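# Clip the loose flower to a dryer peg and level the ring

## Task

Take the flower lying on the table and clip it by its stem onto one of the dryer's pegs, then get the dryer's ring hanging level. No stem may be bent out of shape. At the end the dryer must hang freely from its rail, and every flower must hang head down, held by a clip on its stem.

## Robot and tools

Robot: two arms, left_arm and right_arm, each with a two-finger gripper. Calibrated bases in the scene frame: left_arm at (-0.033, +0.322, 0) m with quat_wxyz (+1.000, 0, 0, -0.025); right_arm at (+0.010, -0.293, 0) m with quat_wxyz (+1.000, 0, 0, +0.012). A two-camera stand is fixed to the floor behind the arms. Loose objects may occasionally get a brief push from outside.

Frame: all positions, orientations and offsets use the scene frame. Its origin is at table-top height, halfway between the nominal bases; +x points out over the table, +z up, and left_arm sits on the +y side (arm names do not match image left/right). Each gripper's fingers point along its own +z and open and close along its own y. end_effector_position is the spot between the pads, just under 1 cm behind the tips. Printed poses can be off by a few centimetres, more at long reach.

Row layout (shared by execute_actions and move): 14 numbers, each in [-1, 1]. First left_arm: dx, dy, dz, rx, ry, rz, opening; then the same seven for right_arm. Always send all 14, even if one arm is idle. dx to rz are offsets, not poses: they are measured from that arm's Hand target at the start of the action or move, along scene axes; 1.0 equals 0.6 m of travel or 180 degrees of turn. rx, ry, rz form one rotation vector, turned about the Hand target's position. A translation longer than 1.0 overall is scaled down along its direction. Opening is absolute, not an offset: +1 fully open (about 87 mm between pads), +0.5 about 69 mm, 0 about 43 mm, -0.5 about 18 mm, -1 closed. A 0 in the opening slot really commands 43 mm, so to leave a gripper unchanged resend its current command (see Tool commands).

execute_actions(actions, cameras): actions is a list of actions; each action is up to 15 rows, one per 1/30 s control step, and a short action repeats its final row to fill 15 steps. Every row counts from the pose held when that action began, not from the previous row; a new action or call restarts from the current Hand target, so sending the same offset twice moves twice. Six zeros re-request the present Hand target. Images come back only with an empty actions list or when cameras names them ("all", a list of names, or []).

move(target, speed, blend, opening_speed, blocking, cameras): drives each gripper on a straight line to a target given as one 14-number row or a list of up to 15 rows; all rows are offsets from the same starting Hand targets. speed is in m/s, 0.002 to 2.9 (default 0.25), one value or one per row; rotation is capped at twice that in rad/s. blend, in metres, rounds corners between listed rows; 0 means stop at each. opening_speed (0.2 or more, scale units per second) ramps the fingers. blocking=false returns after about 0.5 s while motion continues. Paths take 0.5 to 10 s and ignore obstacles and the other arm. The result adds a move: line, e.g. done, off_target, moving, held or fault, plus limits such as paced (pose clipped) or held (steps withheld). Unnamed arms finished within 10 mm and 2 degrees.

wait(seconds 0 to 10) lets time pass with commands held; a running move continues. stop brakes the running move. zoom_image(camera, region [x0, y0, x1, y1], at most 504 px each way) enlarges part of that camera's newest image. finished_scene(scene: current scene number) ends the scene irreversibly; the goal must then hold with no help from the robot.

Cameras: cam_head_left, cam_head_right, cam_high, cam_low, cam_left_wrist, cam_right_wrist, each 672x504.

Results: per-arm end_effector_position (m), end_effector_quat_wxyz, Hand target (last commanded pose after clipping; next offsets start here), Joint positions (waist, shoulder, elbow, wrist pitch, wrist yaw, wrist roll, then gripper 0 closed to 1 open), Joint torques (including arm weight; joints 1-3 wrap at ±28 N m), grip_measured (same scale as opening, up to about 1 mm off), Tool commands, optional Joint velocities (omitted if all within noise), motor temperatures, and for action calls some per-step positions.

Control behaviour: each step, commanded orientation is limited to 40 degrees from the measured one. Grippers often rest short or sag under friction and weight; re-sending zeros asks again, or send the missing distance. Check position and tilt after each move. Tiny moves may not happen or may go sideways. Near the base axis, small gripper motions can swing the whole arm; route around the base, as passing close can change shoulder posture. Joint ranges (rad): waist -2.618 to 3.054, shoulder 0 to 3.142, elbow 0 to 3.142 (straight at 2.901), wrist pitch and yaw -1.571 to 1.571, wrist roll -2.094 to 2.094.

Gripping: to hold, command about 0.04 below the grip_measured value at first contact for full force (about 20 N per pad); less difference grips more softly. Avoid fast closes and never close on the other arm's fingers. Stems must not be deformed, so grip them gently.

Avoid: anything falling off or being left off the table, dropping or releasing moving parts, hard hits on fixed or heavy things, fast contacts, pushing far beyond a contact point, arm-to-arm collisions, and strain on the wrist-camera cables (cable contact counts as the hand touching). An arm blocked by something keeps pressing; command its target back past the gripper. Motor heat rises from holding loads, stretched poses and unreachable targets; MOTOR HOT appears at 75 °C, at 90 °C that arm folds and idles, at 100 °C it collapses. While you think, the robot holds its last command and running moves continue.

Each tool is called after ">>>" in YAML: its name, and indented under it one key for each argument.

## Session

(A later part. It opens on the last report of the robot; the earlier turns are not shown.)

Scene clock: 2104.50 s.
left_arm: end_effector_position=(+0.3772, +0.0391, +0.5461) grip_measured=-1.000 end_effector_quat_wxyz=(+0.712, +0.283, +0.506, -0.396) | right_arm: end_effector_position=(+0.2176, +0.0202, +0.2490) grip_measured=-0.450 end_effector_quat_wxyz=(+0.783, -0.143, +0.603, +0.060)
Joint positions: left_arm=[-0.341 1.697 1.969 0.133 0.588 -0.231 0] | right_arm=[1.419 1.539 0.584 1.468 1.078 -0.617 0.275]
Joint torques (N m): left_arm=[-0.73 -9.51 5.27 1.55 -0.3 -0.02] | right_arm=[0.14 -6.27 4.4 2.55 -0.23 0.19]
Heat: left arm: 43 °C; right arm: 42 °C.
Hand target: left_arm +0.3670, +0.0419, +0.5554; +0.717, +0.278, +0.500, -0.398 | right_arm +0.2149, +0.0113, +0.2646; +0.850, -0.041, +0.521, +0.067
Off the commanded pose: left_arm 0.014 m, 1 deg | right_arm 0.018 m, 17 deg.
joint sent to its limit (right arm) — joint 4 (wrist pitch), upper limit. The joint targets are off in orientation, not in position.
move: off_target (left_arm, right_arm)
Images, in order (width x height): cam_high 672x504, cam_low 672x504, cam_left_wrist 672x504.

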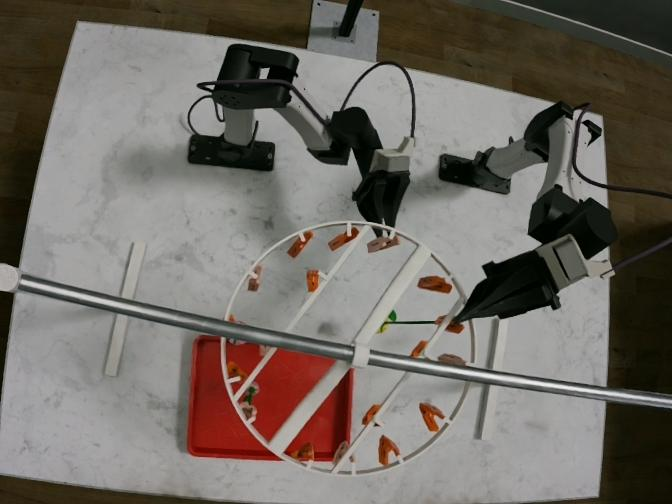

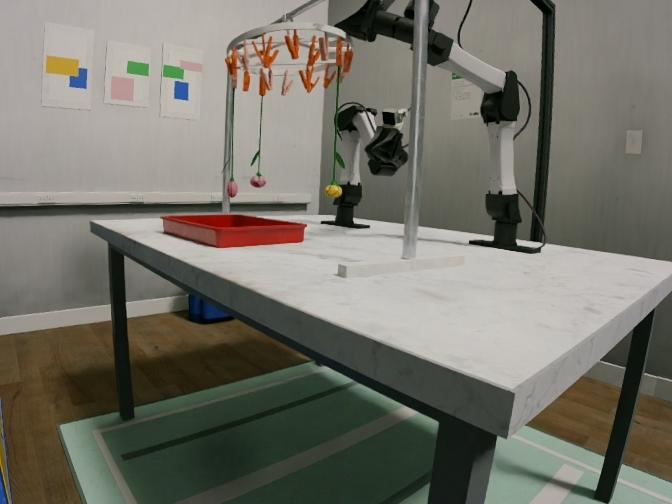

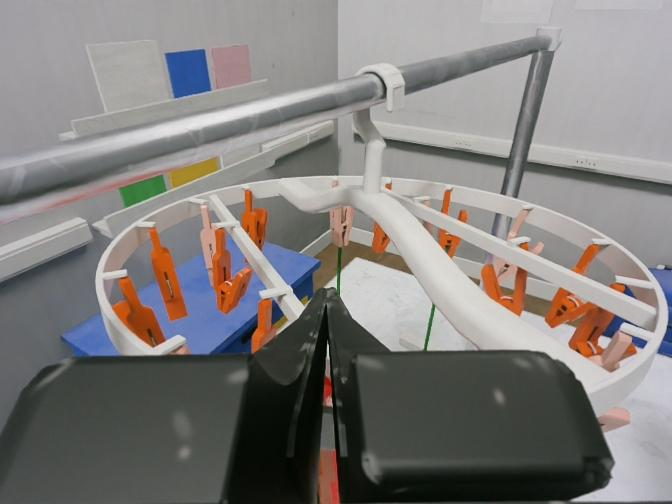

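>>> move:
  target:
    - [0,0,0.085,0,0,0,-1, 0,0,0,0,0,0,-0.45]
  speed: 0.05
  cameras: ["cam_left_wrist","cam_high","cam_low"]

>>> zoom_image:
  camera: "cam_low"
  region: [200, 0, 400, 150]

Scene clock: 2111.07 s.
left_arm: end_effector_position=(+0.3613, +0.0449, +0.6096) grip_measured=-1.000 end_effector_quat_wxyz=(+0.721, +0.283, +0.493, -0.396) | right_arm: end_effector_position=(+0.2176, +0.0202, +0.2490) grip_measured=-0.450 end_effector_quat_wxyz=(+0.783, -0.143, +0.603, +0.060)
Joint positions: left_arm=[-0.343 1.833 2.426 -0.156 0.585 -0.234 0] | right_arm=[1.419 1.539 0.584 1.468 1.078 -0.617 0.275]
Joint torques (N m): left_arm=[-0.35 -5.38 6.91 1.37 -0.29 -0.07] | right_arm=[0.14 -6.27 4.38 2.55 -0.23 0.19]
Heat: left arm: 43 °C; right arm: 42 °C.
Hand target: left_arm +0.3671, +0.0419, +0.6062; +0.717, +0.278, +0.500, -0.398 | right_arm +0.2149, +0.0113, +0.2646; +0.850, -0.041, +0.521, +0.067
Off the commanded pose: left_arm 0.007 m, 1 deg | right_arm 0.018 m, 17 deg.
joint sent to its limit (right arm) — joint 4 (wrist pitch), upper limit. The joint targets are off in orientation, not in position.
move: off_target (right_arm)
Images, in order (width x height): cam_high 672x504, cam_low 672x504, cam_left_wrist 672x504.

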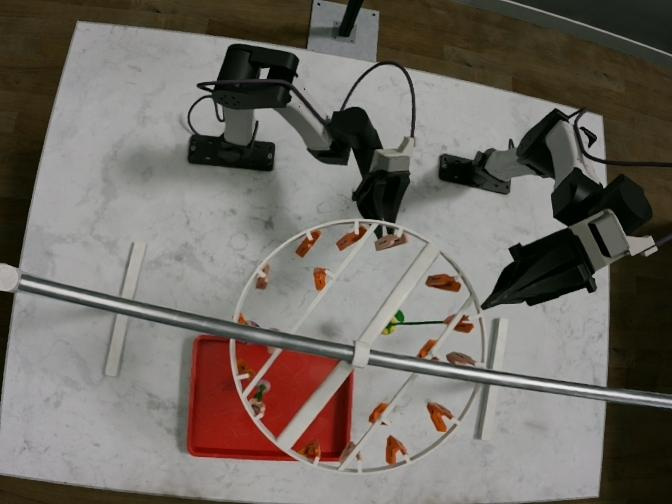

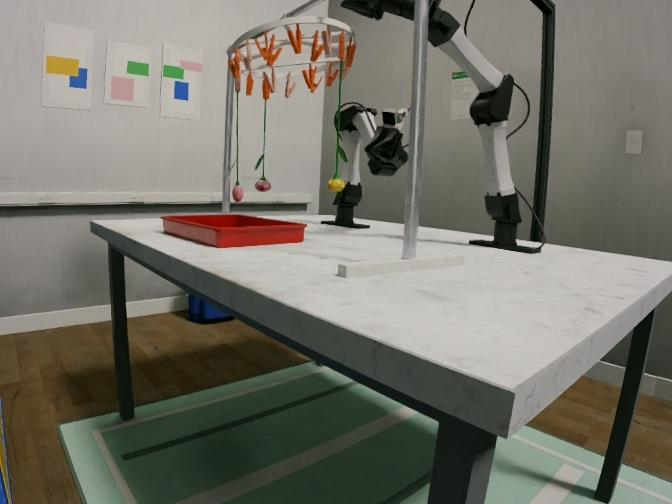

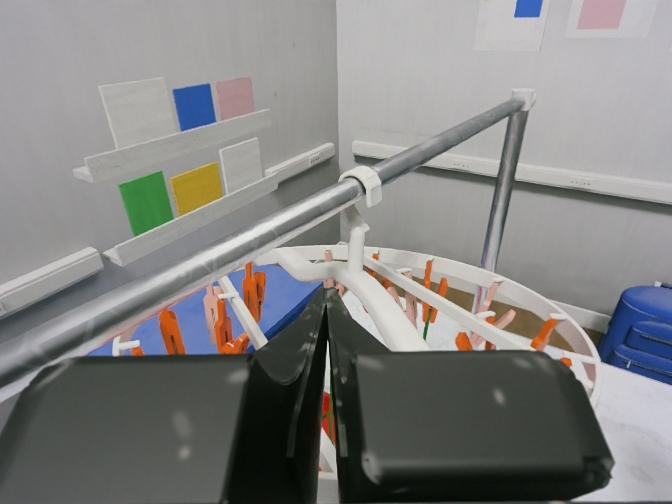

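Scaled by 2.520 from the camera's 672x504 image, which has a finer 960x720 frame.

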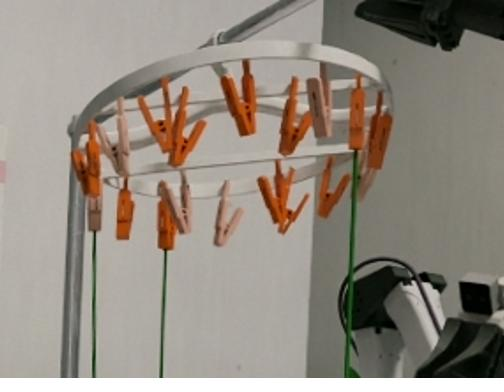

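>>> zoom_image:
  camera: "cam_left_wrist"
  region: [250, 130, 450, 330]

>>> zoom_image:
  camera: "cam_high"
  region: [220, 200, 500, 480]

>>> zoom_image:
  camera: "cam_head_left"
  region: [360, 0, 560, 130]

Scaled by 2.520 from the camera's 672x504 image, which has a finer 960x720 frame.

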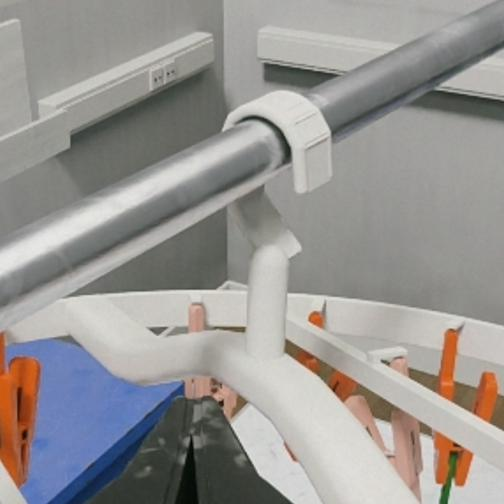

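Scaled by 1.800 from the camera's 672x504 image, which has a finer 960x720 frame.

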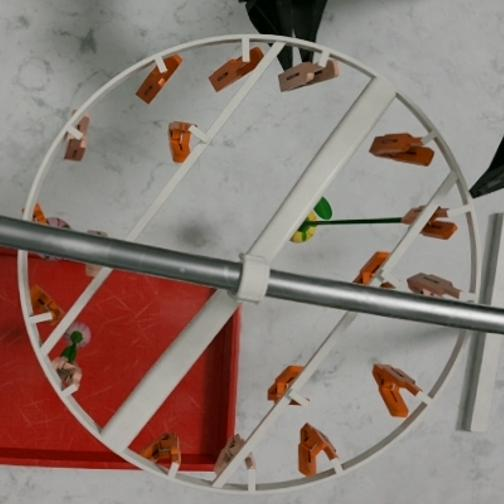

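This scene's latest camera images include none from cam_head_left. They are from: cam_high, cam_low, cam_left_wrist. cam_head_left's image comes with the result of a call that names it in "cameras".

>>> move:
  target:
    - [-0.162,0.247,-0.03,0,0,0,-0.5,0,0,0,0,0,0,-0.45]
    - [-0.162,0.247,-0.08,-0.2378,0.4406,-0.031,0.1,0,0,0,0,0,0,-0.45]
    - [0.005,0.1,-0.127,-0.2378,0.4406,-0.031,0.1,0,0,0,0,0,0,-0.45]
  speed: [0.15,0.3,0.15]
  blend: [0.04,0.03,0]
  cameras: ["cam_left_wrist","cam_high","cam_low","cam_head_left"]

Scene clock: 2461.33 s.
left_arm: end_effector_position=(+0.3665, +0.1029, +0.5270) grip_measured=+0.100 end_effector_quat_wxyz=(+0.271, -0.266, +0.657, -0.651) | right_arm: end_effector_position=(+0.2176, +0.0202, +0.2490) grip_measured=-0.450 end_effector_quat_wxyz=(+0.783, -0.143, +0.603, +0.060)
Joint positions: left_arm=[-0.159 1.635 2.04 -0.412 0.584 -1.558 0.55] | right_arm=[1.419 1.539 0.584 1.468 1.078 -0.617 0.275]
Joint torques (N m): left_arm=[-0.4 -5.07 8.17 1.85 -0.12 -0.05] | right_arm=[0.14 -6.28 4.38 2.55 -0.23 0.19]
Motor temperatures (°C): left_arm=[25 37 44 33 26 27 22] | right_arm=[24 34 33 45 22 23 22]
Heat: left arm: 44 °C; right arm: 45 °C.
Hand target: left_arm +0.3701, +0.1019, +0.5301; +0.271, -0.271, +0.653, -0.653 | right_arm +0.2149, +0.0113, +0.2646; +0.850, -0.041, +0.521, +0.067
Off the commanded pose: left_arm 0.005 m, 1 deg | right_arm 0.018 m, 17 deg.
joint sent to its limit (right arm) — joint 4 (wrist pitch), upper limit. The joint targets are off in orientation, not in position.
move: off_target (right_arm); blend cut to 0 m at target 2
Images, in order (width x height): cam_head_left 672x504, cam_high 672x504, cam_low 672x504, cam_left_wrist 672x504.

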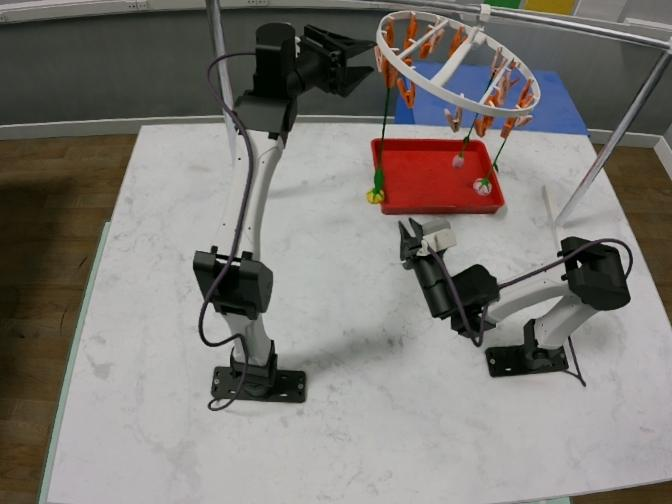

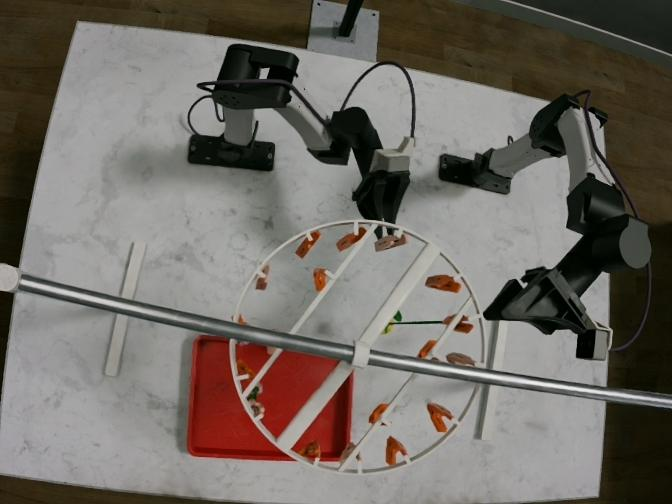

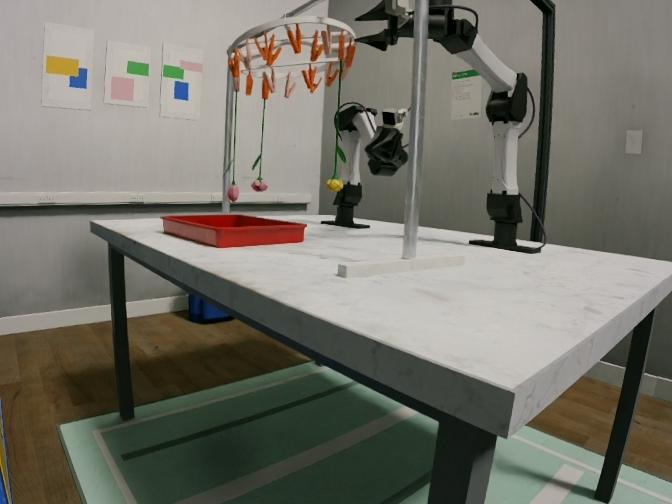

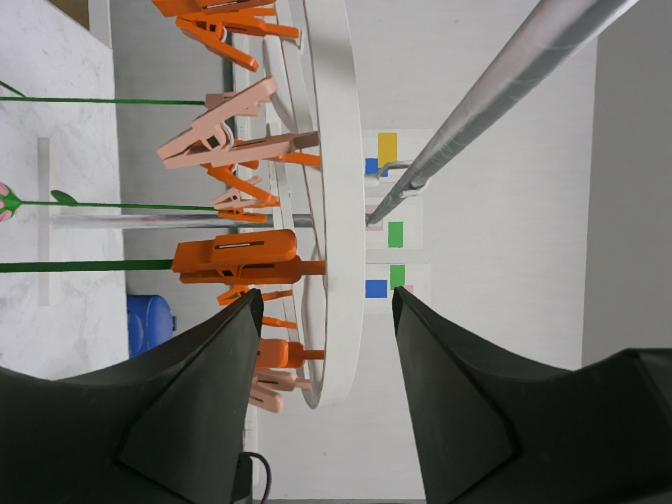

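>>> move:
  target: [0.065,-0.065,0.01,0,0,0,0.1,0,0,0,0,0,0,-0.45]
  speed: 0.1
  cameras: ["cam_left_wrist"]

Scene clock: 2486.70 s.
left_arm: end_effector_position=(+0.4025, +0.0656, +0.5413) grip_measured=+0.100 end_effector_quat_wxyz=(+0.277, -0.261, +0.651, -0.657) | right_arm: end_effector_position=(+0.2176, +0.0202, +0.2490) grip_measured=-0.450 end_effector_quat_wxyz=(+0.783, -0.143, +0.603, +0.060)
Joint positions: left_arm=[-0.241 1.87 2.381 -0.493 0.5 -1.561 0.55] | right_arm=[1.419 1.539 0.584 1.468 1.078 -0.617 0.275]
Joint torques (N m): left_arm=[-0.44 -6.02 7.61 1.73 -0.13 -0.02] | right_arm=[0.14 -6.27 4.4 2.55 -0.23 0.19]
Heat: left arm: 44 °C; right arm: 46 °C.
Hand target: left_arm +0.4091, +0.0629, +0.5361; +0.271, -0.271, +0.653, -0.653 | right_arm +0.2149, +0.0113, +0.2646; +0.850, -0.041, +0.521, +0.067
Off the commanded pose: left_arm 0.009 m, 1 deg | right_arm 0.018 m, 17 deg.
joint sent to its limit (right arm) — joint 4 (wrist pitch), upper limit. The joint targets are off in orientation, not in position.
move: off_target (right_arm)
Images, in order (width x height): cam_left_wrist 672x504.

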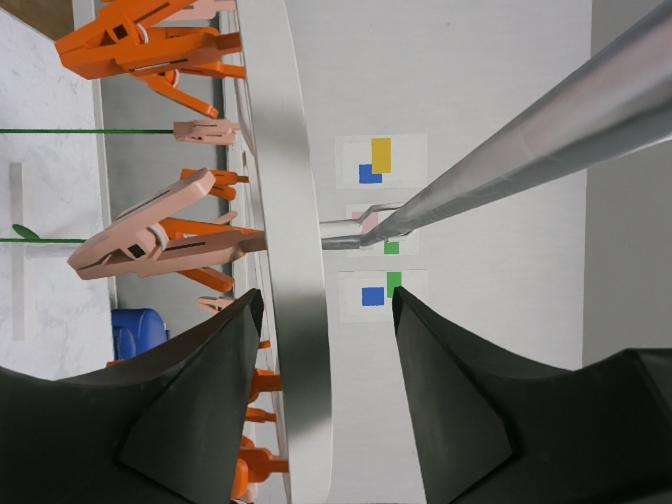

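>>> move:
  target: [0.0165,-0.0165,-0.024,0,0,0,0.1,0,0,0,0,0,0,-0.45]
  speed: 0.08
  cameras: ["cam_left_wrist"]

Scene clock: 2492.93 s.
left_arm: end_effector_position=(+0.4073, +0.0580, +0.5367) grip_measured=+0.100 end_effector_quat_wxyz=(+0.281, -0.257, +0.648, -0.660) | right_arm: end_effector_position=(+0.2176, +0.0202, +0.2490) grip_measured=-0.450 end_effector_quat_wxyz=(+0.783, -0.143, +0.603, +0.060)
Joint positions: left_arm=[-0.257 1.87 2.341 -0.437 0.484 -1.561 0.55] | right_arm=[1.419 1.539 0.584 1.468 1.078 -0.617 0.275]
Joint torques (N m): left_arm=[-0.34 -6.27 5.12 1.87 -0.12 0] | right_arm=[0.14 -6.27 4.38 2.55 -0.23 0.19]
Heat: left arm: 44 °C; right arm: 46 °C.
Hand target: left_arm +0.4190, +0.0530, +0.5217; +0.271, -0.271, +0.654, -0.653 | right_arm +0.2149, +0.0113, +0.2646; +0.850, -0.041, +0.521, +0.067
Off the commanded pose: left_arm 0.020 m, 2 deg | right_arm 0.018 m, 17 deg.
joint sent to its limit (right arm) — joint 4 (wrist pitch), upper limit. The joint targets are off in orientation, not in position.
move: off_target (left_arm, right_arm)
Images, in order (width x height): cam_left_wrist 672x504.

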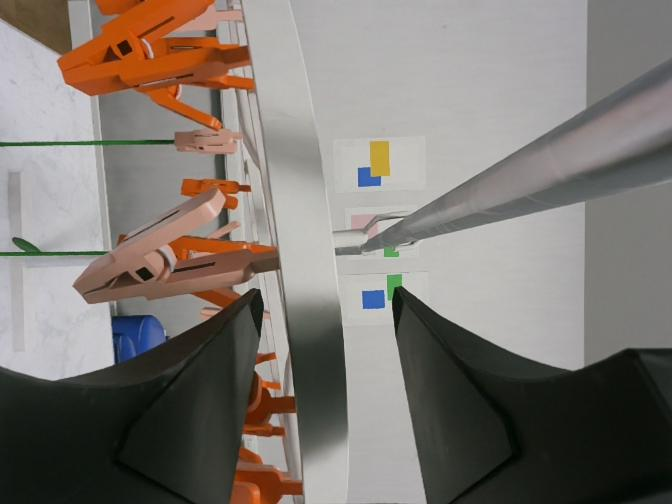

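>>> move:
  target: [0.018,-0.022,0.005,0,0,0,0.1,0,0,0,0,0,0,-0.45]
  speed: 0.1
  cameras: ["cam_left_wrist"]

Scene clock: 2499.70 s.
left_arm: end_effector_position=(+0.4225, +0.0433, +0.5317) grip_measured=+0.100 end_effector_quat_wxyz=(+0.278, -0.260, +0.650, -0.657) | right_arm: end_effector_position=(+0.2176, +0.0202, +0.2490) grip_measured=-0.450 end_effector_quat_wxyz=(+0.783, -0.143, +0.603, +0.060)
Joint positions: left_arm=[-0.282 1.971 2.476 -0.485 0.46 -1.561 0.55] | right_arm=[1.419 1.539 0.584 1.468 1.078 -0.617 0.275]
Joint torques (N m): left_arm=[-0.32 -6.74 7.94 1.71 -0.14 -0.08] | right_arm=[0.14 -6.27 4.38 2.55 -0.23 0.19]
Heat: left arm: 44 °C; right arm: 46 °C.
Hand target: left_arm +0.4297, +0.0398, +0.5248; +0.271, -0.271, +0.653, -0.653 | right_arm +0.2149, +0.0113, +0.2646; +0.850, -0.041, +0.521, +0.067
Off the commanded pose: left_arm 0.011 m, 2 deg | right_arm 0.018 m, 17 deg.
joint sent to its limit (right arm) — joint 4 (wrist pitch), upper limit. The joint targets are off in orientation, not in position.
move: off_target (left_arm, right_arm)
Images, in order (width x height): cam_left_wrist 672x504.

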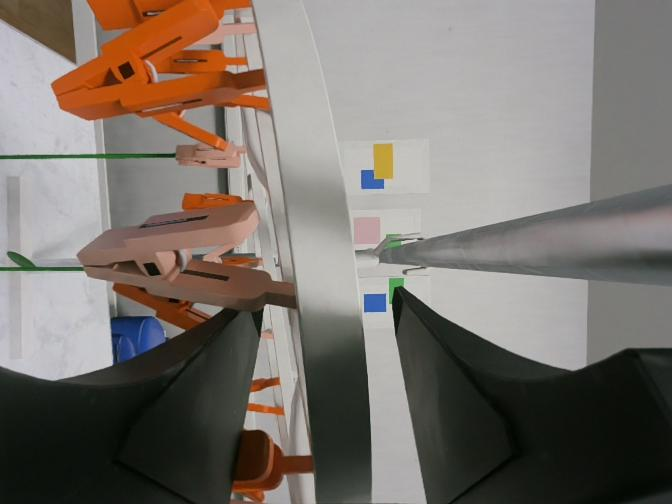

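>>> move:
  target:
    - [-0.045,-0.04,0.01,0,0,0,0.1,0,0,0,0,0,0,-0.45]
    - [-0.045,-0.04,0.01,0,0,0,-0.54,0,0,0,0,0,0,-0.45]
  speed: 0.1
  opening_speed: 0.5
  cameras: ["cam_left_wrist"]

Scene clock: 2516.83 s.
left_arm: end_effector_position=(+0.4153, +0.0099, +0.5084) grip_measured=-0.539 end_effector_quat_wxyz=(+0.258, -0.277, +0.670, -0.639) | right_arm: end_effector_position=(+0.2176, +0.0202, +0.2490) grip_measured=-0.450 end_effector_quat_wxyz=(+0.783, -0.143, +0.603, +0.060)
Joint positions: left_arm=[-0.368 1.971 2.439 -0.523 0.376 -1.559 0.23] | right_arm=[1.419 1.539 0.584 1.468 1.078 -0.617 0.275]
Joint torques (N m): left_arm=[-0.24 -12.3 5.41 2.13 -0.11 -0.04] | right_arm=[0.13 -6.27 4.37 2.55 -0.23 0.19]
Heat: left arm: 46 °C; right arm: 46 °C.
Hand target: left_arm +0.4027, +0.0159, +0.5309; +0.271, -0.271, +0.653, -0.653 | right_arm +0.2149, +0.0113, +0.2646; +0.850, -0.041, +0.521, +0.067
Off the commanded pose: left_arm 0.026 m, 3 deg | right_arm 0.018 m, 17 deg.
joint sent to its limit (right arm) — joint 4 (wrist pitch), upper limit. The joint targets are off in orientation, not in position.
move: off_target (left_arm, right_arm); target 2's new opening was sent with left_arm's hand 0.016 m and 1 deg from that target
Images, in order (width x height): cam_left_wrist 672x504.

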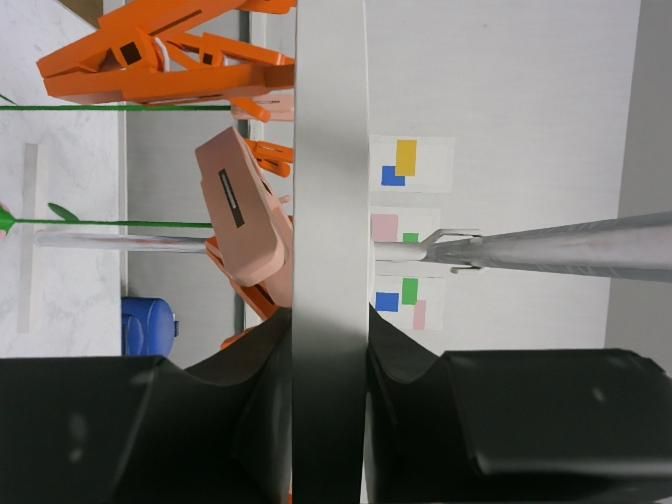

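>>> move:
  target:
    - [-0.063,-0.028,-0.003,0,0,0.139,-0.62,0,0,0,0,0,0,-0.45]
    - [-0.111,-0.063,-0.003,0,0,0.25,-0.62,0,0,0,0,0,0,-0.45]
  speed: 0.08
  blend: [0.02,0]
  opening_speed: 0.5
  cameras: ["cam_left_wrist","cam_high"]

Scene clock: 2541.27 s.
left_arm: end_effector_position=(+0.3359, -0.0256, +0.5098) grip_measured=-0.616 end_effector_quat_wxyz=(+0.500, -0.484, +0.533, -0.481) | right_arm: end_effector_position=(+0.2176, +0.0202, +0.2490) grip_measured=-0.450 end_effector_quat_wxyz=(+0.783, -0.143, +0.603, +0.060)
Joint positions: left_arm=[-0.947 1.82 2.241 -0.487 -0.967 -1.557 0.192] | right_arm=[1.419 1.539 0.584 1.468 1.078 -0.617 0.275]
Joint torques (N m): left_arm=[-0.53 -6.69 9.22 2.03 -0.41 -0.16] | right_arm=[0.14 -6.28 4.38 2.55 -0.23 0.19]
Motor temperatures (°C): left_arm=[25 44 43 40 25 27 22] | right_arm=[24 34 33 46 22 23 22]
Heat: left arm: 44 °C; right arm: 46 °C.
Hand target: left_arm +0.3362, -0.0220, +0.5289; +0.500, -0.500, +0.500, -0.500 | right_arm +0.2149, +0.0113, +0.2646; +0.850, -0.041, +0.521, +0.067
Off the commanded pose: left_arm 0.020 m, 5 deg | right_arm 0.018 m, 17 deg.
joint sent to its limit (right arm) — joint 4 (wrist pitch), upper limit. The joint targets are off in orientation, not in position.
move: off_target (left_arm, right_arm)
Images, in order (width x height): cam_high 672x504, cam_left_wrist 672x504.

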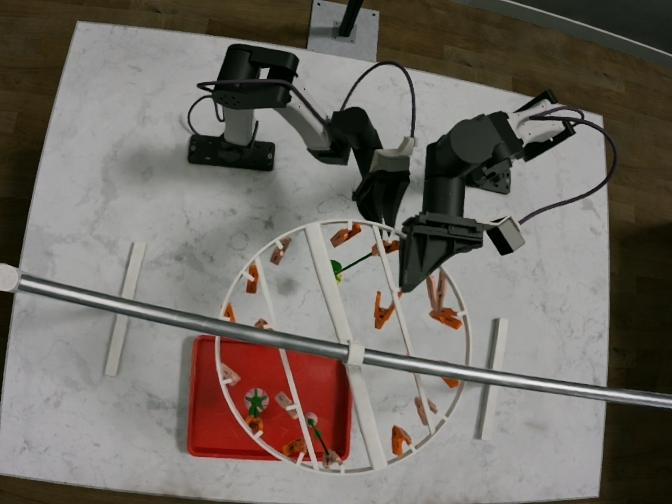

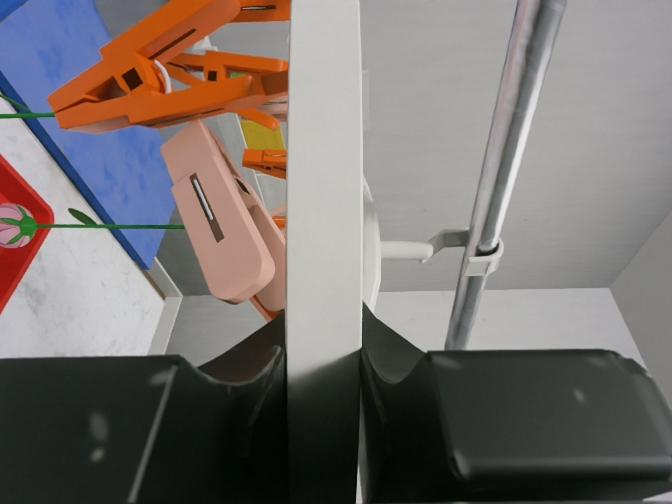

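>>> move:
  target:
    - [0,0,0,0,0,0,0.1,0,0,0,0,0,0,-0.45]
    - [-0.125,-0.005,0.0,0,0,0,0.1,0,0,0,0,0,0,-0.45]
    - [-0.0937,0.153,0.0,0,0,-0.25,0.1,0,0,0,0,0,0,-0.45]
    - [0.048,0.178,0.01,0,0,-0.25,0.1,0,0,0,0,0,0,-0.45]
  speed: [0.1,0.12,0.25,0.2]
  blend: [0,0.02,0.03,0]
  opening_speed: 1.2
  cameras: ["cam_left_wrist","cam_high"]

Scene clock: 2568.47 s.
left_arm: end_effector_position=(+0.3650, +0.0867, +0.5357) grip_measured=+0.100 end_effector_quat_wxyz=(+0.279, -0.275, +0.649, -0.653) | right_arm: end_effector_position=(+0.2176, +0.0202, +0.2490) grip_measured=-0.450 end_effector_quat_wxyz=(+0.783, -0.143, +0.603, +0.060)
Joint positions: left_arm=[-0.221 1.647 2.078 -0.422 0.496 -1.572 0.55] | right_arm=[1.419 1.539 0.584 1.468 1.078 -0.617 0.275]
Joint torques (N m): left_arm=[-0.02 -5.08 8.03 1.67 0.17 0.08] | right_arm=[0.14 -6.27 4.38 2.55 -0.23 0.19]
Heat: left arm: 46 °C; right arm: 46 °C.
Hand target: left_arm +0.3650, +0.0848, +0.5349; +0.271, -0.271, +0.653, -0.653 | right_arm +0.2149, +0.0113, +0.2646; +0.850, -0.041, +0.521, +0.067
Off the commanded pose: left_arm 0.002 m, 1 deg | right_arm 0.018 m, 17 deg.
joint sent to its limit (right arm) — joint 4 (wrist pitch), upper limit. The joint targets are off in orientation, not in position.
move: off_target (right_arm)
Images, in order (width x height): cam_high 672x504, cam_left_wrist 672x504.

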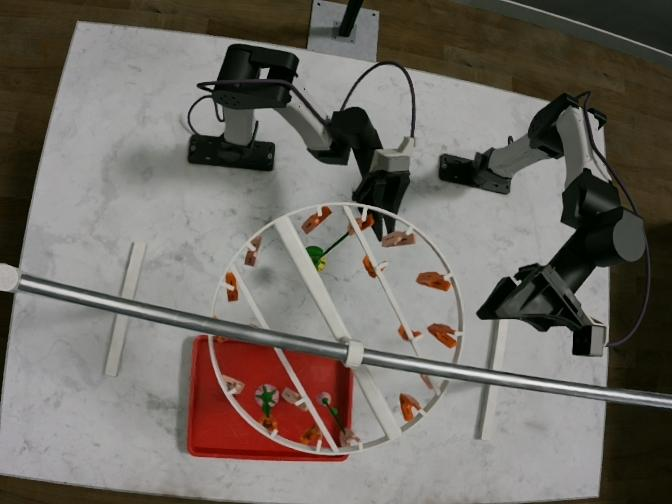

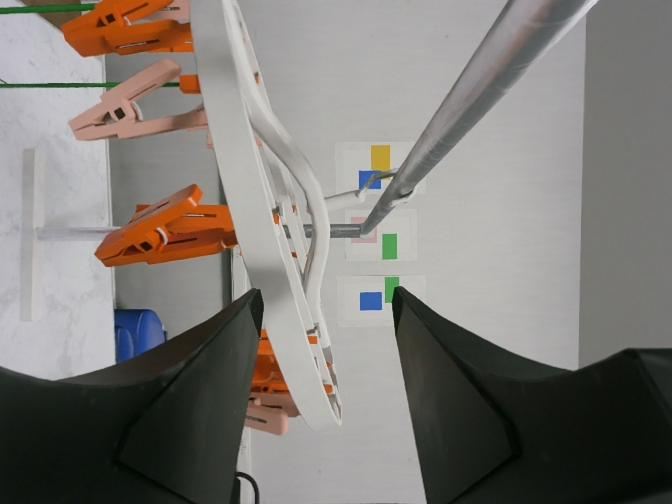

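>>> wait:
  seconds: 0.3
  cameras: ["cam_left_wrist","cam_low","cam_high"]

>>> zoom_image:
  camera: "cam_low"
  region: [200, 0, 400, 150]

>>> zoom_image:
  camera: "cam_high"
  region: [200, 190, 480, 470]

Scene clock: 2585.03 s.
left_arm: end_effector_position=(+0.3649, +0.0867, +0.5355) grip_measured=+0.100 end_effector_quat_wxyz=(+0.279, -0.275, +0.649, -0.653) | right_arm: end_effector_position=(+0.2176, +0.0202, +0.2490) grip_measured=-0.450 end_effector_quat_wxyz=(+0.783, -0.143, +0.603, +0.060)
Joint positions: left_arm=[-0.221 1.647 2.078 -0.423 0.496 -1.572 0.55] | right_arm=[1.419 1.539 0.584 1.468 1.078 -0.617 0.275]
Joint torques (N m): left_arm=[0.09 -5.3 8.06 1.74 0.25 0.05] | right_arm=[0.14 -6.27 4.38 2.55 -0.23 0.19]
Heat: left arm: 47 °C; right arm: 46 °C.
Hand target: left_arm +0.3651, +0.0848, +0.5349; +0.271, -0.271, +0.653, -0.653 | right_arm +0.2149, +0.0113, +0.2646; +0.850, -0.041, +0.521, +0.067
Tool commands: left_gripper/opening=+0.1 right_gripper/opening=-0.45
Off the commanded pose: left_arm 0.002 m, 1 deg | right_arm 0.018 m, 17 deg.
wait: 0.30 s; at rest from the start
Images, in order (width x height): cam_high 672x504, cam_low 672x504, cam_left_wrist 672x504.

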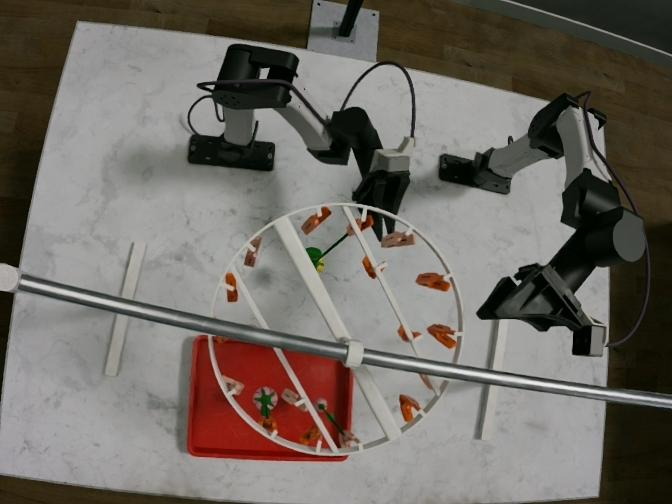

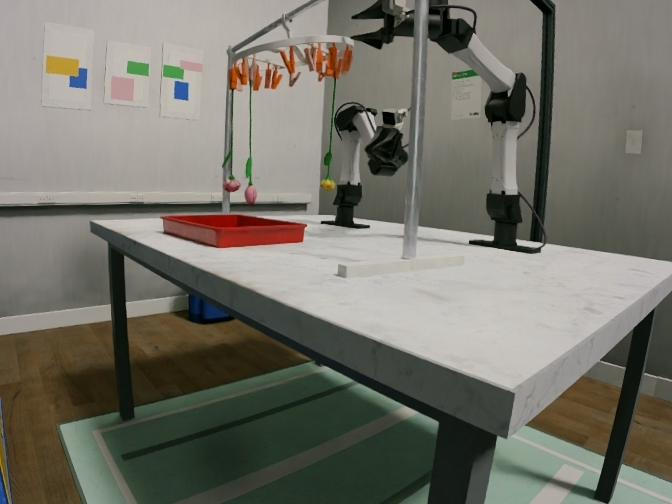

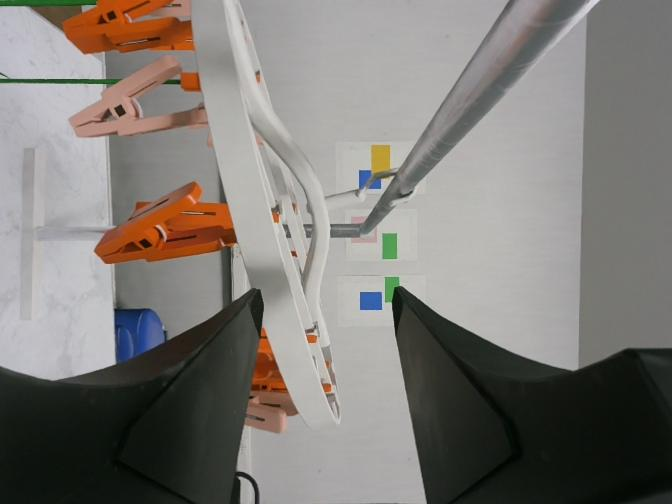

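Scaled by 2.520 from the camera's 672x504 image, which has a finer 960x720 frame.

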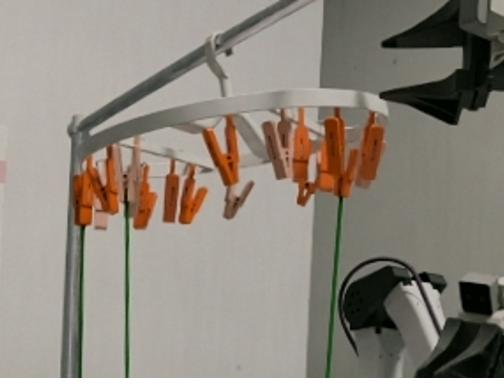

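Scaled by 1.800 from the camera's 672x504 image, which has a finer 960x720 frame.

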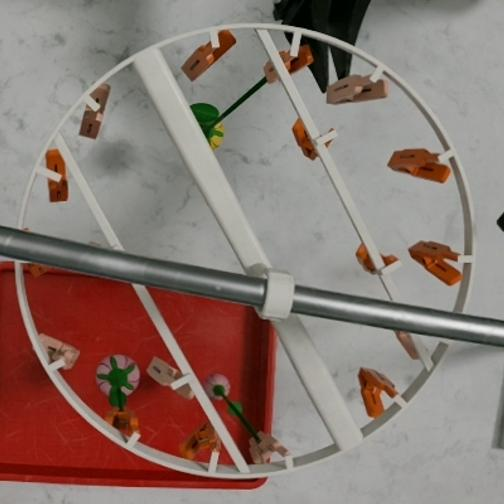

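>>> move:
  target: [0.064,-0.064,-0.037,0,0,0,0.1,0,0,0,0,0,0,-0.45]
  speed: 0.1
  cameras: ["cam_left_wrist"]

Scene clock: 2633.80 s.
left_arm: end_effector_position=(+0.3986, +0.0487, +0.5120) grip_measured=+0.100 end_effector_quat_wxyz=(+0.267, -0.270, +0.655, -0.653) | right_arm: end_effector_position=(+0.2176, +0.0202, +0.2490) grip_measured=-0.450 end_effector_quat_wxyz=(+0.783, -0.143, +0.603, +0.060)
Joint positions: left_arm=[-0.288 1.78 2.133 -0.358 0.454 -1.572 0.55] | right_arm=[1.419 1.539 0.584 1.468 1.078 -0.617 0.275]
Joint torques (N m): left_arm=[-0.58 -6.02 8.66 1.84 -0.02 0.02] | right_arm=[0.14 -6.27 4.38 2.55 -0.23 0.19]
Motor temperatures (°C): left_arm=[25 38 47 38 26 27 22] | right_arm=[24 35 33 46 22 23 22]
Heat: left arm: 47 °C; right arm: 46 °C.
Hand target: left_arm +0.4034, +0.0464, +0.5127; +0.271, -0.271, +0.653, -0.653 | right_arm +0.2149, +0.0113, +0.2646; +0.850, -0.041, +0.521, +0.067
Off the commanded pose: left_arm 0.005 m, 0 deg | right_arm 0.018 m, 17 deg.
joint sent to its limit (right arm) — joint 4 (wrist pitch), upper limit. The joint targets are off in orientation, not in position.
move: off_target (right_arm)
Images, in order (width x height): cam_left_wrist 672x504.

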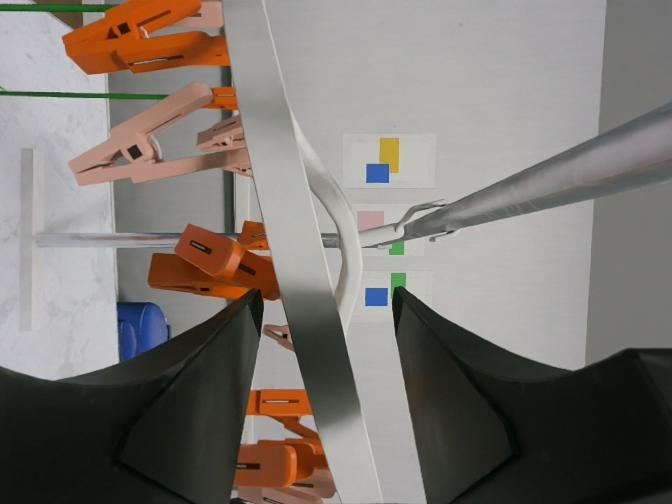

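>>> move:
  target:
    - [-0.012,-0.042,0.0,0,0,0,0.1,0,0,0,0,0,0,-0.45]
    - [-0.012,-0.042,0.0,0,0,0,-0.6,0,0,0,0,0,0,-0.45]
  speed: 0.1
  opening_speed: 0.5
  cameras: ["cam_left_wrist"]

Scene clock: 2641.40 s.
left_arm: end_effector_position=(+0.3914, +0.0245, +0.5142) grip_measured=-0.592 end_effector_quat_wxyz=(+0.272, -0.271, +0.652, -0.654) | right_arm: end_effector_position=(+0.2176, +0.0202, +0.2490) grip_measured=-0.450 end_effector_quat_wxyz=(+0.783, -0.143, +0.603, +0.060)
Joint positions: left_arm=[-0.362 1.788 2.147 -0.356 0.372 -1.572 0.204] | right_arm=[1.419 1.539 0.584 1.468 1.078 -0.617 0.275]
Joint torques (N m): left_arm=[-0.29 -5.87 8.65 1.88 -0.01 0.06] | right_arm=[0.14 -6.27 4.38 2.55 -0.23 0.19]
Heat: left arm: 48 °C; right arm: 46 °C.
Hand target: left_arm +0.3962, +0.0212, +0.5126; +0.271, -0.271, +0.653, -0.653 | right_arm +0.2149, +0.0113, +0.2646; +0.850, -0.041, +0.521, +0.067
Off the commanded pose: left_arm 0.006 m, 0 deg | right_arm 0.018 m, 17 deg.
joint sent to its limit (right arm) — joint 4 (wrist pitch), upper limit. The joint targets are off in orientation, not in position.
move: off_target (right_arm)
Images, in order (width x height): cam_left_wrist 672x504.

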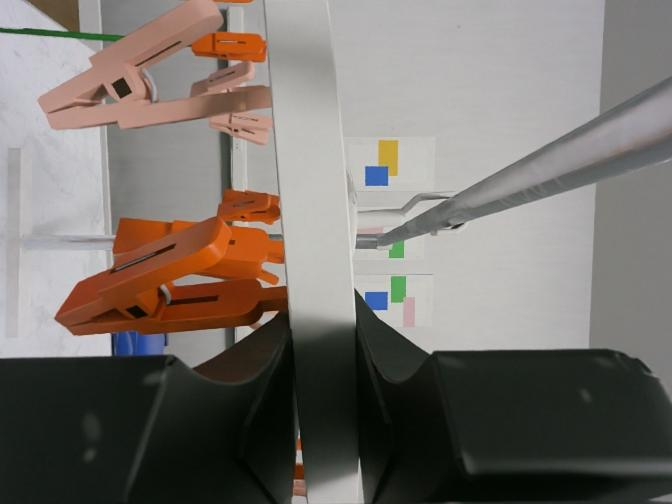

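>>> move:
  target:
    - [-0.095,-0.042,0,0,0,0.13,-0.64,0,0,0,0,0,0,-0.45]
    - [-0.147,-0.105,0,0,0,0.245,-0.64,0,0,0,0,0,0,-0.45]
    - [-0.147,-0.105,0,0,0,0.245,0.1,0,0,0,0,0,0,-0.45]
    - [-0.275,-0.11,0,0,0,0.245,0.1,0,0,0,0,0,0,-0.45]
  speed: [0.12,0.12,0.12,0.15]
  blend: [0.02,0,0,0]
  opening_speed: 1.2
  cameras: ["cam_high"]

Scene clock: 2660.80 s.
left_arm: end_effector_position=(+0.2326, -0.0570, +0.5072) grip_measured=+0.100 end_effector_quat_wxyz=(+0.492, -0.487, +0.515, -0.505) | right_arm: end_effector_position=(+0.2176, +0.0202, +0.2490) grip_measured=-0.450 end_effector_quat_wxyz=(+0.783, -0.143, +0.603, +0.060)
Joint positions: left_arm=[-1.25 1.705 2.03 -0.342 -1.26 -1.572 0.55] | right_arm=[1.419 1.539 0.584 1.468 1.078 -0.617 0.275]
Joint torques (N m): left_arm=[-0.18 -8.99 4.62 1.4 -0.26 0.05] | right_arm=[0.14 -6.27 4.38 2.55 -0.23 0.19]
Heat: left arm: 46 °C; right arm: 46 °C.
Hand target: left_arm +0.2312, -0.0448, +0.5126; +0.496, -0.496, +0.504, -0.504 | right_arm +0.2149, +0.0113, +0.2646; +0.850, -0.041, +0.521, +0.067
Off the commanded pose: left_arm 0.013 m, 2 deg | right_arm 0.018 m, 17 deg.
joint sent to its limit (right arm) — joint 4 (wrist pitch), upper limit. The joint targets are off in orientation, not in position.
move: off_target (left_arm, right_arm)
Images, in order (width x height): cam_high 672x504.

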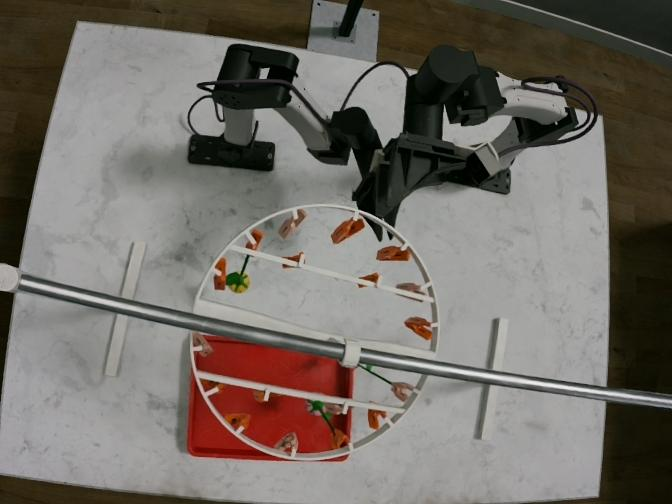

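>>> move:
  target:
    - [0.02,0.175,0,0,0,-0.17,0.1,0,0,0,0,0,0,-0.45]
    - [0.19,0.166,-0.036,0,0,-0.245,0.1,0,0,0,0,0,0,-0.45]
  speed: 0.22
  blend: [0.04,0]
  cameras: ["cam_left_wrist","cam_high"]

Scene clock: 2702.47 s.
left_arm: end_effector_position=(+0.3446, +0.0571, +0.4877) grip_measured=+0.100 end_effector_quat_wxyz=(+0.274, -0.279, +0.652, -0.650) | right_arm: end_effector_position=(+0.2176, +0.0202, +0.2490) grip_measured=-0.450 end_effector_quat_wxyz=(+0.783, -0.143, +0.603, +0.060)
Joint positions: left_arm=[-0.333 1.502 1.721 -0.226 0.385 -1.574 0.55] | right_arm=[1.419 1.539 0.584 1.468 1.078 -0.617 0.275]
Joint torques (N m): left_arm=[-0.14 -4.46 9.05 1.85 0.14 0.15] | right_arm=[0.16 -6.27 4.38 2.55 -0.23 0.19]
Motor temperatures (°C): left_arm=[25 44 43 37 26 27 22] | right_arm=[24 35 32 46 22 23 22]
Heat: left arm: 44 °C; right arm: 46 °C.
Hand target: left_arm +0.3452, +0.0548, +0.4911; +0.271, -0.271, +0.653, -0.653 | right_arm +0.2149, +0.0113, +0.2646; +0.850, -0.041, +0.521, +0.067
Off the commanded pose: left_arm 0.004 m, 1 deg | right_arm 0.018 m, 17 deg.
joint sent to its limit (right arm) — joint 4 (wrist pitch), upper limit. The joint targets are off in orientation, not in position.
move: off_target (right_arm)
Images, in order (width x height): cam_high 672x504, cam_left_wrist 672x504.

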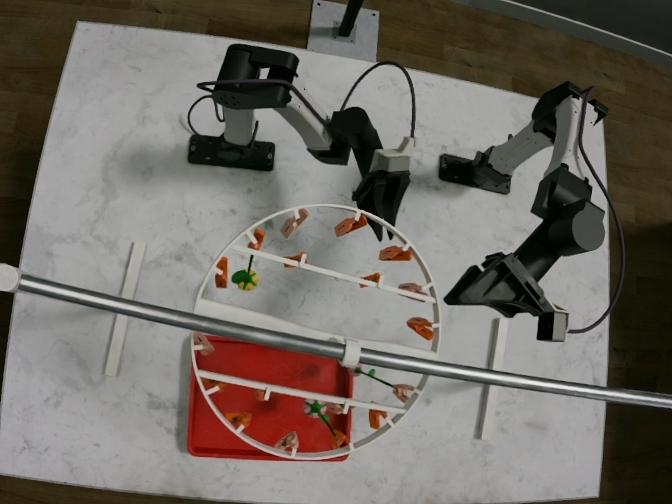

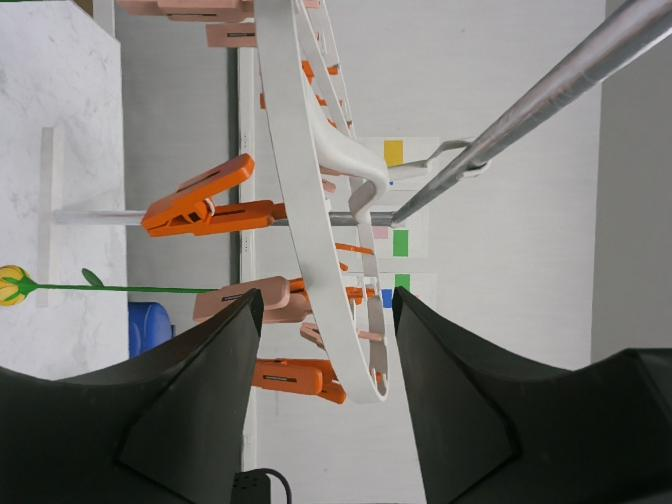

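>>> move:
  target: [0.165,-0.137,-0.035,0,0,0,0.1,0,0,0,0,0,0,-0.45]
  speed: 0.12
  cameras: ["cam_left_wrist"]

Scene clock: 2742.57 s.
left_arm: end_effector_position=(+0.4400, -0.0229, +0.4723) grip_measured=+0.100 end_effector_quat_wxyz=(+0.269, -0.269, +0.652, -0.655) | right_arm: end_effector_position=(+0.2176, +0.0202, +0.2490) grip_measured=-0.450 end_effector_quat_wxyz=(+0.783, -0.143, +0.603, +0.060)
Joint positions: left_arm=[-0.416 1.984 2.222 -0.234 0.325 -1.574 0.55] | right_arm=[1.419 1.539 0.584 1.468 1.078 -0.617 0.275]
Joint torques (N m): left_arm=[-0.57 -8.02 9.33 1.84 -0.12 0.08] | right_arm=[0.14 -6.27 4.37 2.55 -0.23 0.19]
Motor temperatures (°C): left_arm=[25 39 46 39 25 27 22] | right_arm=[24 35 32 46 22 23 22]
Heat: left arm: 46 °C; right arm: 46 °C.
Hand target: left_arm +0.4442, -0.0274, +0.4700; +0.271, -0.271, +0.653, -0.653 | right_arm +0.2149, +0.0113, +0.2646; +0.850, -0.041, +0.521, +0.067
Off the commanded pose: left_arm 0.007 m, 0 deg | right_arm 0.018 m, 17 deg.
joint sent to its limit (right arm) — joint 4 (wrist pitch), upper limit. The joint targets are off in orientation, not in position.
move: off_target (right_arm)
Images, in order (width x height): cam_left_wrist 672x504.

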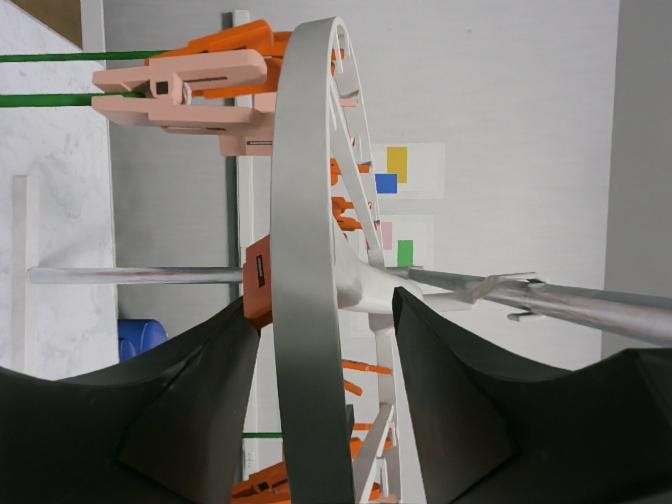

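>>> move:
  target:
    - [-0.0445,-0.029,-0.007,0,0,0,0.1,0,0,0,0,0,0,-0.45]
    - [-0.0445,-0.029,-0.007,0,0,0,-0.62,0,0,0,0,0,0,-0.45]
    - [-0.114,-0.013,0.0,0,0,0.12,-0.64,0,0,0,0,0,0,-0.45]
    - [-0.177,-0.021,0.01,0,0,0.245,-0.64,0,0,0,0,0,0,-0.45]
  speed: [0.1,0.1,0.12,0.12]
  blend: [0,0,0.02,0]
  opening_speed: 0.8
  cameras: ["cam_high","cam_left_wrist","cam_right_wrist"]

Scene clock: 2765.17 s.
left_arm: end_effector_position=(+0.3393, -0.0363, +0.4821) grip_measured=-0.245 end_effector_quat_wxyz=(+0.486, -0.498, +0.494, -0.522) | right_arm: end_effector_position=(+0.2176, +0.0202, +0.2490) grip_measured=-0.450 end_effector_quat_wxyz=(+0.783, -0.143, +0.603, +0.060)
Joint positions: left_arm=[-0.954 1.737 1.911 -0.145 -0.971 -1.586 0.377] | right_arm=[1.419 1.539 0.584 1.468 1.078 -0.617 0.275]
Joint torques (N m): left_arm=[-1.22 -6.3 8.36 1.26 -0.27 0.27] | right_arm=[0.14 -6.27 4.38 2.55 -0.23 0.19]
Heat: left arm: 48 °C; right arm: 46 °C.
Hand target: left_arm +0.3379, -0.0400, +0.4760; +0.496, -0.496, +0.504, -0.504 | right_arm +0.2149, +0.0113, +0.2646; +0.850, -0.041, +0.521, +0.067
Off the commanded pose: left_arm 0.007 m, 3 deg | right_arm 0.018 m, 17 deg.
joint sent to its limit (right arm) — joint 4 (wrist pitch), upper limit. The joint targets are off in orientation, not in position.
move: off_target (left_arm, right_arm); blend cut to 0 m at target 3; target 2's new opening was sent with left_arm's hand 0.016 m and 1 deg from that target; target 3's new opening was sent with left_arm's hand 0.011 m and 2 deg from that target
Images, in order (width x height): cam_high 672x504, cam_left_wrist 672x504, cam_right_wrist 672x504.

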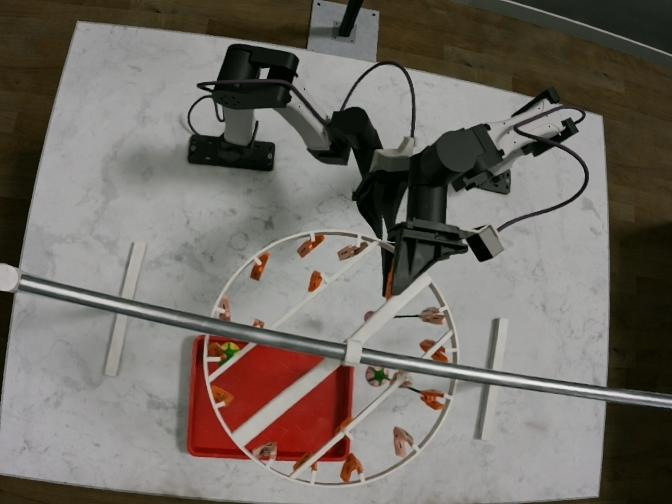

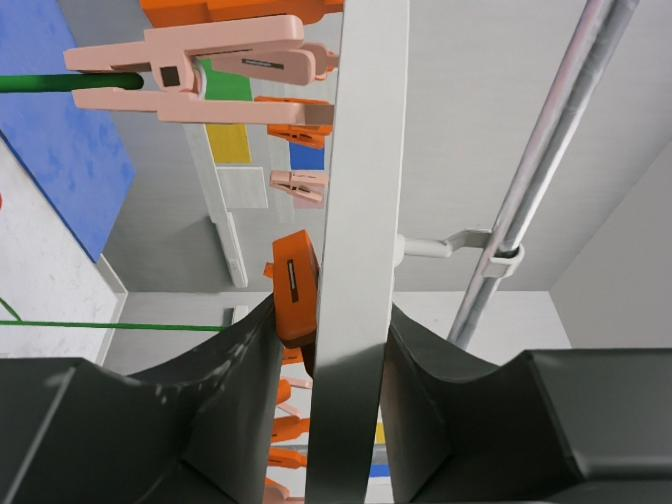

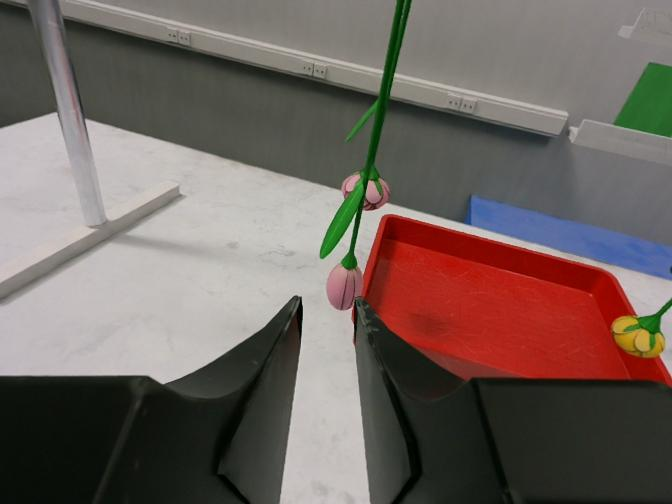

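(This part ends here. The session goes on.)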